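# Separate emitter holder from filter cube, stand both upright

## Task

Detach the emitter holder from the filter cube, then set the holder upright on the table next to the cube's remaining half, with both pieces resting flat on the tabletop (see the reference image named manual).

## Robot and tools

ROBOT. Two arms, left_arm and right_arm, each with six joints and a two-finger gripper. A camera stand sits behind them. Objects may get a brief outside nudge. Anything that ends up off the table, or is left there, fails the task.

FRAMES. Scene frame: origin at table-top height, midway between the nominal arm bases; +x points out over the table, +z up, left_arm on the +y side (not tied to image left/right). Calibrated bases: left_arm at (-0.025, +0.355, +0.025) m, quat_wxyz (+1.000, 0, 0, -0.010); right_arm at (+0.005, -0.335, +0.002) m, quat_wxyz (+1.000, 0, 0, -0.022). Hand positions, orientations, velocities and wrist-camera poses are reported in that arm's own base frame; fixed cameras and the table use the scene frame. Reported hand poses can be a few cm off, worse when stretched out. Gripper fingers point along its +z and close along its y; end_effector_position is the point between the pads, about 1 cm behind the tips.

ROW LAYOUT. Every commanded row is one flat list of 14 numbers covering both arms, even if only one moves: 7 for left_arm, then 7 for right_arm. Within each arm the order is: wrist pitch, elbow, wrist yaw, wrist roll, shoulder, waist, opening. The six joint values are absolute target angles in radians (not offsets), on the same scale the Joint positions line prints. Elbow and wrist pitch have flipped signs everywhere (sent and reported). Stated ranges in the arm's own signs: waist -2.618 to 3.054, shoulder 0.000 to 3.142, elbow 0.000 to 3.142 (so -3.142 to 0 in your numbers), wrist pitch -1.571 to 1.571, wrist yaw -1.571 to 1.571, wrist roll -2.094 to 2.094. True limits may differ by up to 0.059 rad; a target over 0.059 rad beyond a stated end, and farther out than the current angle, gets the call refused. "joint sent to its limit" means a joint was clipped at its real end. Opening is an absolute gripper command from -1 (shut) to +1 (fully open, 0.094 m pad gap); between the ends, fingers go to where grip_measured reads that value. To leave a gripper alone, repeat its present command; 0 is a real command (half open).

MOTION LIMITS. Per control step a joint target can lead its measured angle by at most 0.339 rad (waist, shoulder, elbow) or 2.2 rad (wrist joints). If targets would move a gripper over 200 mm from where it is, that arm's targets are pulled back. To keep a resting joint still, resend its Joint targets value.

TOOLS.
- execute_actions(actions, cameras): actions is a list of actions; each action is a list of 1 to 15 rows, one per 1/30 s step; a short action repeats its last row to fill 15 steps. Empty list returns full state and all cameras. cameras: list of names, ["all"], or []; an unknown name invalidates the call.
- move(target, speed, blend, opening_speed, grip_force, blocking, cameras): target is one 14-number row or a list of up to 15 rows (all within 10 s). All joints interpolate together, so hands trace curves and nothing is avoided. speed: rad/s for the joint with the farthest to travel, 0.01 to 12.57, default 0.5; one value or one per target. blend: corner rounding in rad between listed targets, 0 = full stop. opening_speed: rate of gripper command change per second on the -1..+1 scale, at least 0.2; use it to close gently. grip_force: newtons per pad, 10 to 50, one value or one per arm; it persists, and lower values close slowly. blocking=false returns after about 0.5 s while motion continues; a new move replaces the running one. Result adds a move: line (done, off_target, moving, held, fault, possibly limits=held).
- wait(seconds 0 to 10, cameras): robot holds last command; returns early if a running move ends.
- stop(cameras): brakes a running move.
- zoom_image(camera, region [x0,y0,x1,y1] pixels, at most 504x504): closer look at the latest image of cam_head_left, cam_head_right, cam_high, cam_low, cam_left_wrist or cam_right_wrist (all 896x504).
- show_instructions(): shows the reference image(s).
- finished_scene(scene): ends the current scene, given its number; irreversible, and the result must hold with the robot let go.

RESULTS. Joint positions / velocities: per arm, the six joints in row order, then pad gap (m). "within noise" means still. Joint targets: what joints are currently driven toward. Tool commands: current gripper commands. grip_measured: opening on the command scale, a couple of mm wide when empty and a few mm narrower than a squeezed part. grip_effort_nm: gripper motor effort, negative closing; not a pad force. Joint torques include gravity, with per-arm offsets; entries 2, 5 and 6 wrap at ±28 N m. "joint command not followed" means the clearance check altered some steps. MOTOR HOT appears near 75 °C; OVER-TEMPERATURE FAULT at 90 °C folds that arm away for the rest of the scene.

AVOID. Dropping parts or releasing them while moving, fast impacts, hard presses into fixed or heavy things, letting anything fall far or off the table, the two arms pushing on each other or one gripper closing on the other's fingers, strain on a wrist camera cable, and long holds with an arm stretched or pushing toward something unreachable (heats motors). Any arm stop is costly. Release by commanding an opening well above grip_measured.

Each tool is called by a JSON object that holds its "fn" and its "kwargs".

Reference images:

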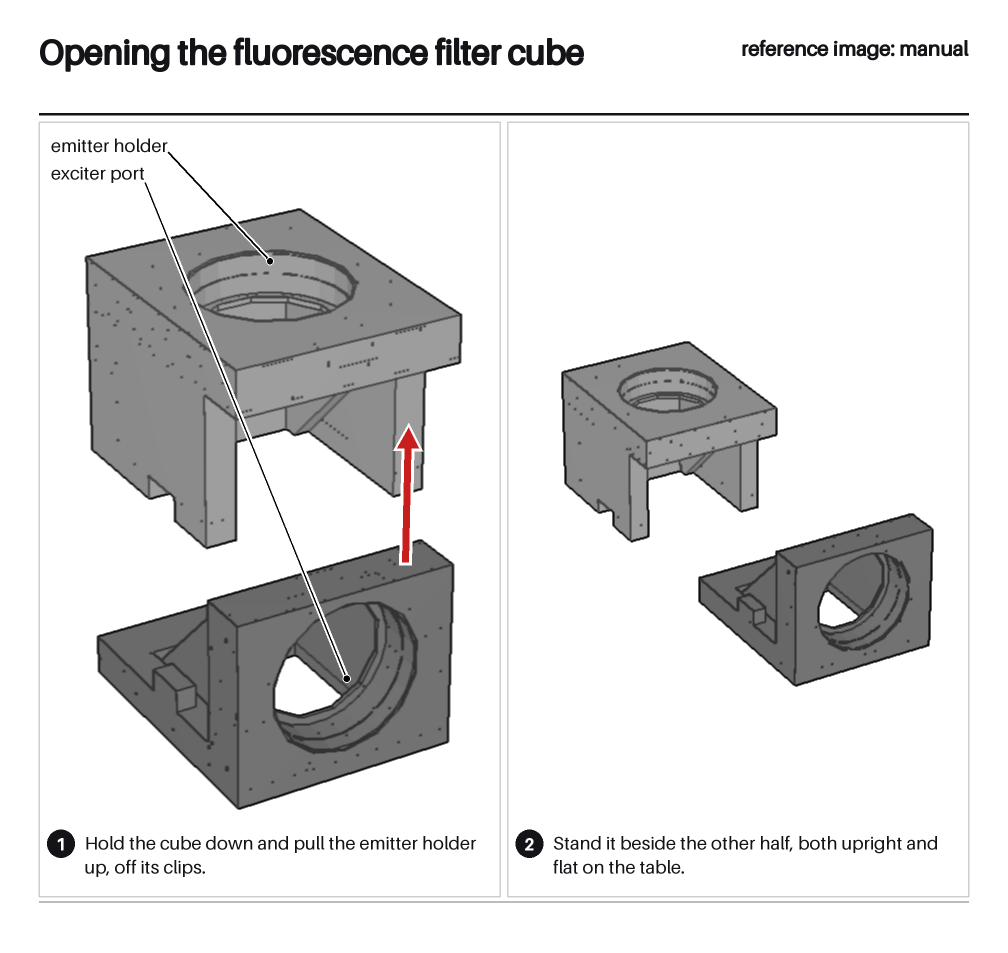

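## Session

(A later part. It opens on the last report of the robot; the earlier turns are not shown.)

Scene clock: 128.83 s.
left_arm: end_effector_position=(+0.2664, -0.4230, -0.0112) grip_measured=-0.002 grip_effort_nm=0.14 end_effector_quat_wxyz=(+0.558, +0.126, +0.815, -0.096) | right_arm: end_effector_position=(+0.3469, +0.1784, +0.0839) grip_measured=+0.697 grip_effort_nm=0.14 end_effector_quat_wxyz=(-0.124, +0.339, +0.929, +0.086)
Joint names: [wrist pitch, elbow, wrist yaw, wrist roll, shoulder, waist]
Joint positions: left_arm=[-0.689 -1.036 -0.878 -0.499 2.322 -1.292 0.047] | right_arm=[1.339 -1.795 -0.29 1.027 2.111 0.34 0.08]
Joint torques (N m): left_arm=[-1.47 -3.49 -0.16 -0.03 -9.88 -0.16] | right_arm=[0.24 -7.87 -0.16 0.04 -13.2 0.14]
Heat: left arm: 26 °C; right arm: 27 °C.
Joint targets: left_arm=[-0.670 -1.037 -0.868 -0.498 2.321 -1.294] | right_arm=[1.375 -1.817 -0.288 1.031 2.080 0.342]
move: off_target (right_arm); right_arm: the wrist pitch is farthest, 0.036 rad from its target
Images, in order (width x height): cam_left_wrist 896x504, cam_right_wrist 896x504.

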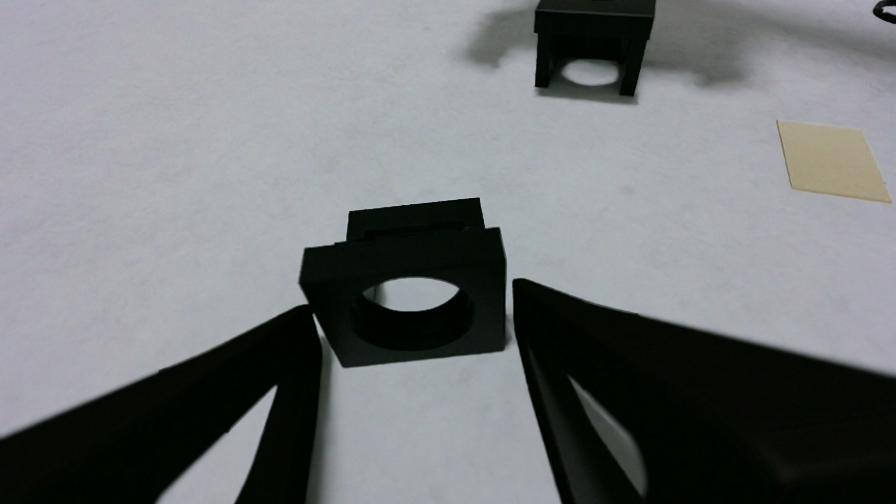

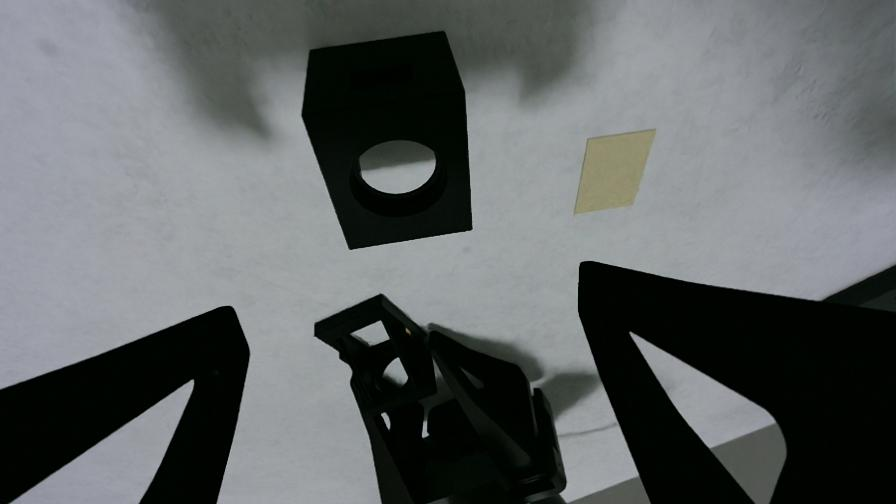

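{"fn": "move", "kwargs": {"target": [[-0.68,-1.037,-0.878,-0.498,2.321,-1.294,0.4,1.375,-1.817,-0.288,1.031,2.080,0.342,0.7],[-0.602,-0.901,-0.921,-0.561,2.150,-1.390,0.4,1.375,-1.817,-0.288,1.031,2.080,0.342,0.7],[-0.611,-0.715,-0.926,-0.568,1.999,-1.3987,0.4,1.375,-1.817,-0.288,1.031,2.080,0.342,0.7]], "speed": 0.3, "opening_speed": 1, "blend": [0,0.05,0], "cameras": ["cam_left_wrist","cam_head_left","cam_right_wrist"]}}

{"fn": "zoom_image", "kwargs": {"camera": "cam_left_wrist", "region": [250, 0, 700, 300]}}

{"fn": "zoom_image", "kwargs": {"camera": "cam_right_wrist", "region": [200, 0, 600, 450]}}

Scene clock: 131.73 s.
left_arm: end_effector_position=(+0.2128, -0.3662, +0.0193) grip_measured=+0.399 grip_effort_nm=0.14 end_effector_quat_wxyz=(+0.546, +0.156, +0.818, -0.093) | right_arm: end_effector_position=(+0.3469, +0.1784, +0.0839) grip_measured=+0.697 grip_effort_nm=0.15 end_effector_quat_wxyz=(-0.124, +0.339, +0.929, +0.086)
Joint names: [wrist pitch, elbow, wrist yaw, wrist roll, shoulder, waist]
Joint positions: left_arm=[-0.622 -0.723 -0.914 -0.556 2.033 -1.391 0.066] | right_arm=[1.339 -1.795 -0.29 1.027 2.111 0.34 0.08]
Joint torques (N m): left_arm=[-1.47 -2.62 -0.43 -0.19 -10.1 -0.61] | right_arm=[0.22 -7.86 -0.16 0.03 -13.24 0.12]
Heat: left arm: 26 °C; right arm: 27 °C.
Joint targets: left_arm=[-0.611 -0.715 -0.926 -0.568 1.999 -1.399] | right_arm=[1.375 -1.817 -0.288 1.031 2.080 0.342]
move: off_target (right_arm); right_arm: the wrist pitch is farthest, 0.036 rad from its target
Images, in order (width x height): cam_head_left 896x504, cam_left_wrist 896x504, cam_right_wrist 896x504.

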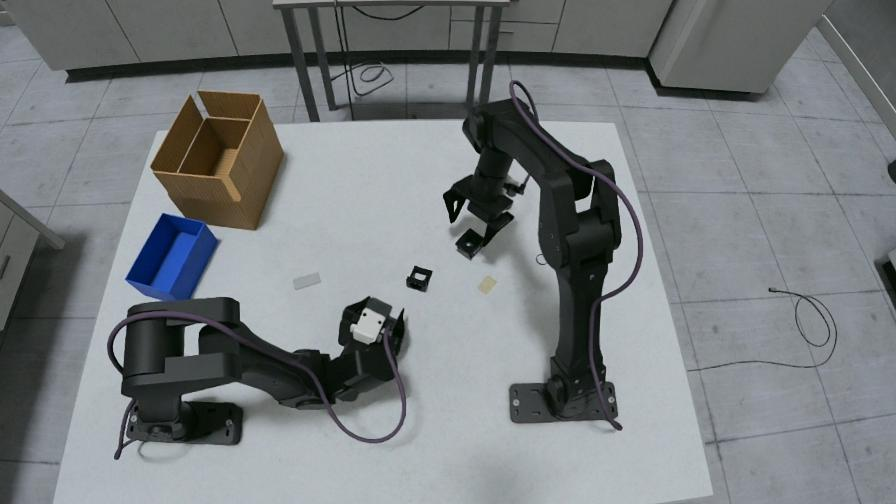

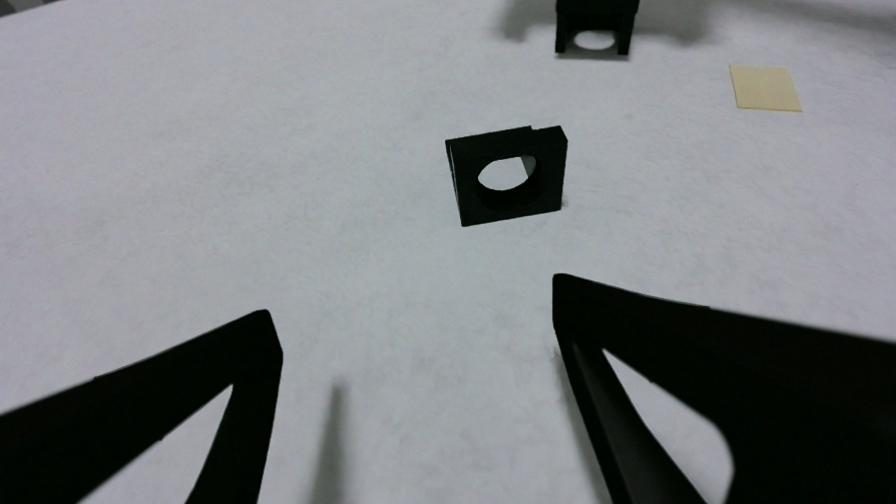

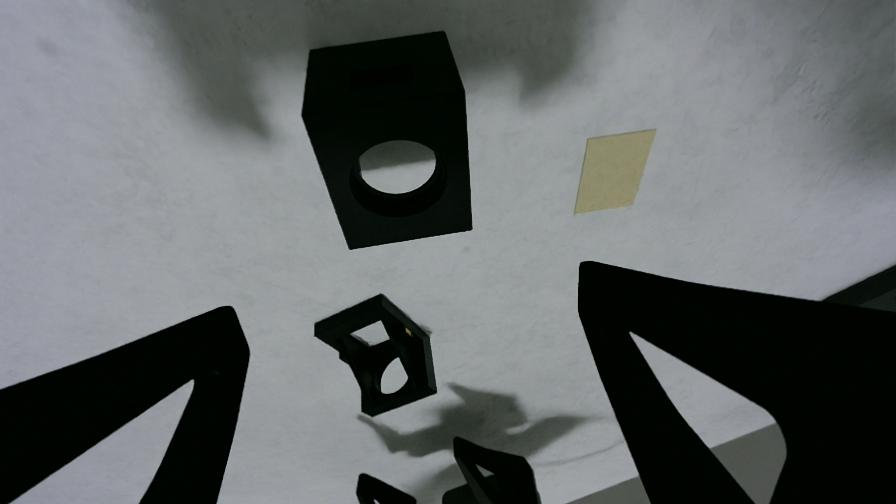

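Scaled by 1.120 from the camera's 896x504 image, which has a finer 1280x720 frame.

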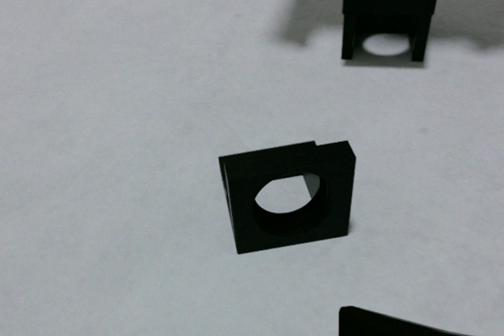

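Scaled by 1.120 from the camera's 896x504 image, which has a finer 1280x720 frame.

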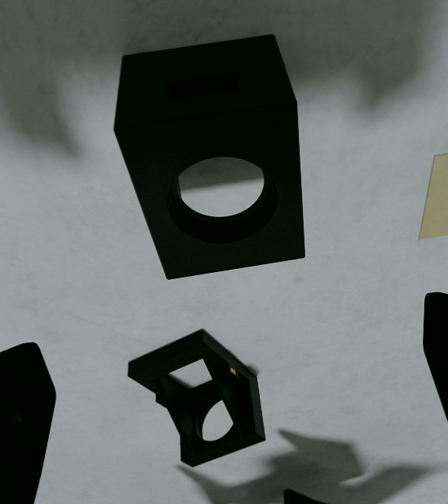

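{"fn": "finished_scene", "kwargs": {"scene": 1}}

The scene is finished: the task was done.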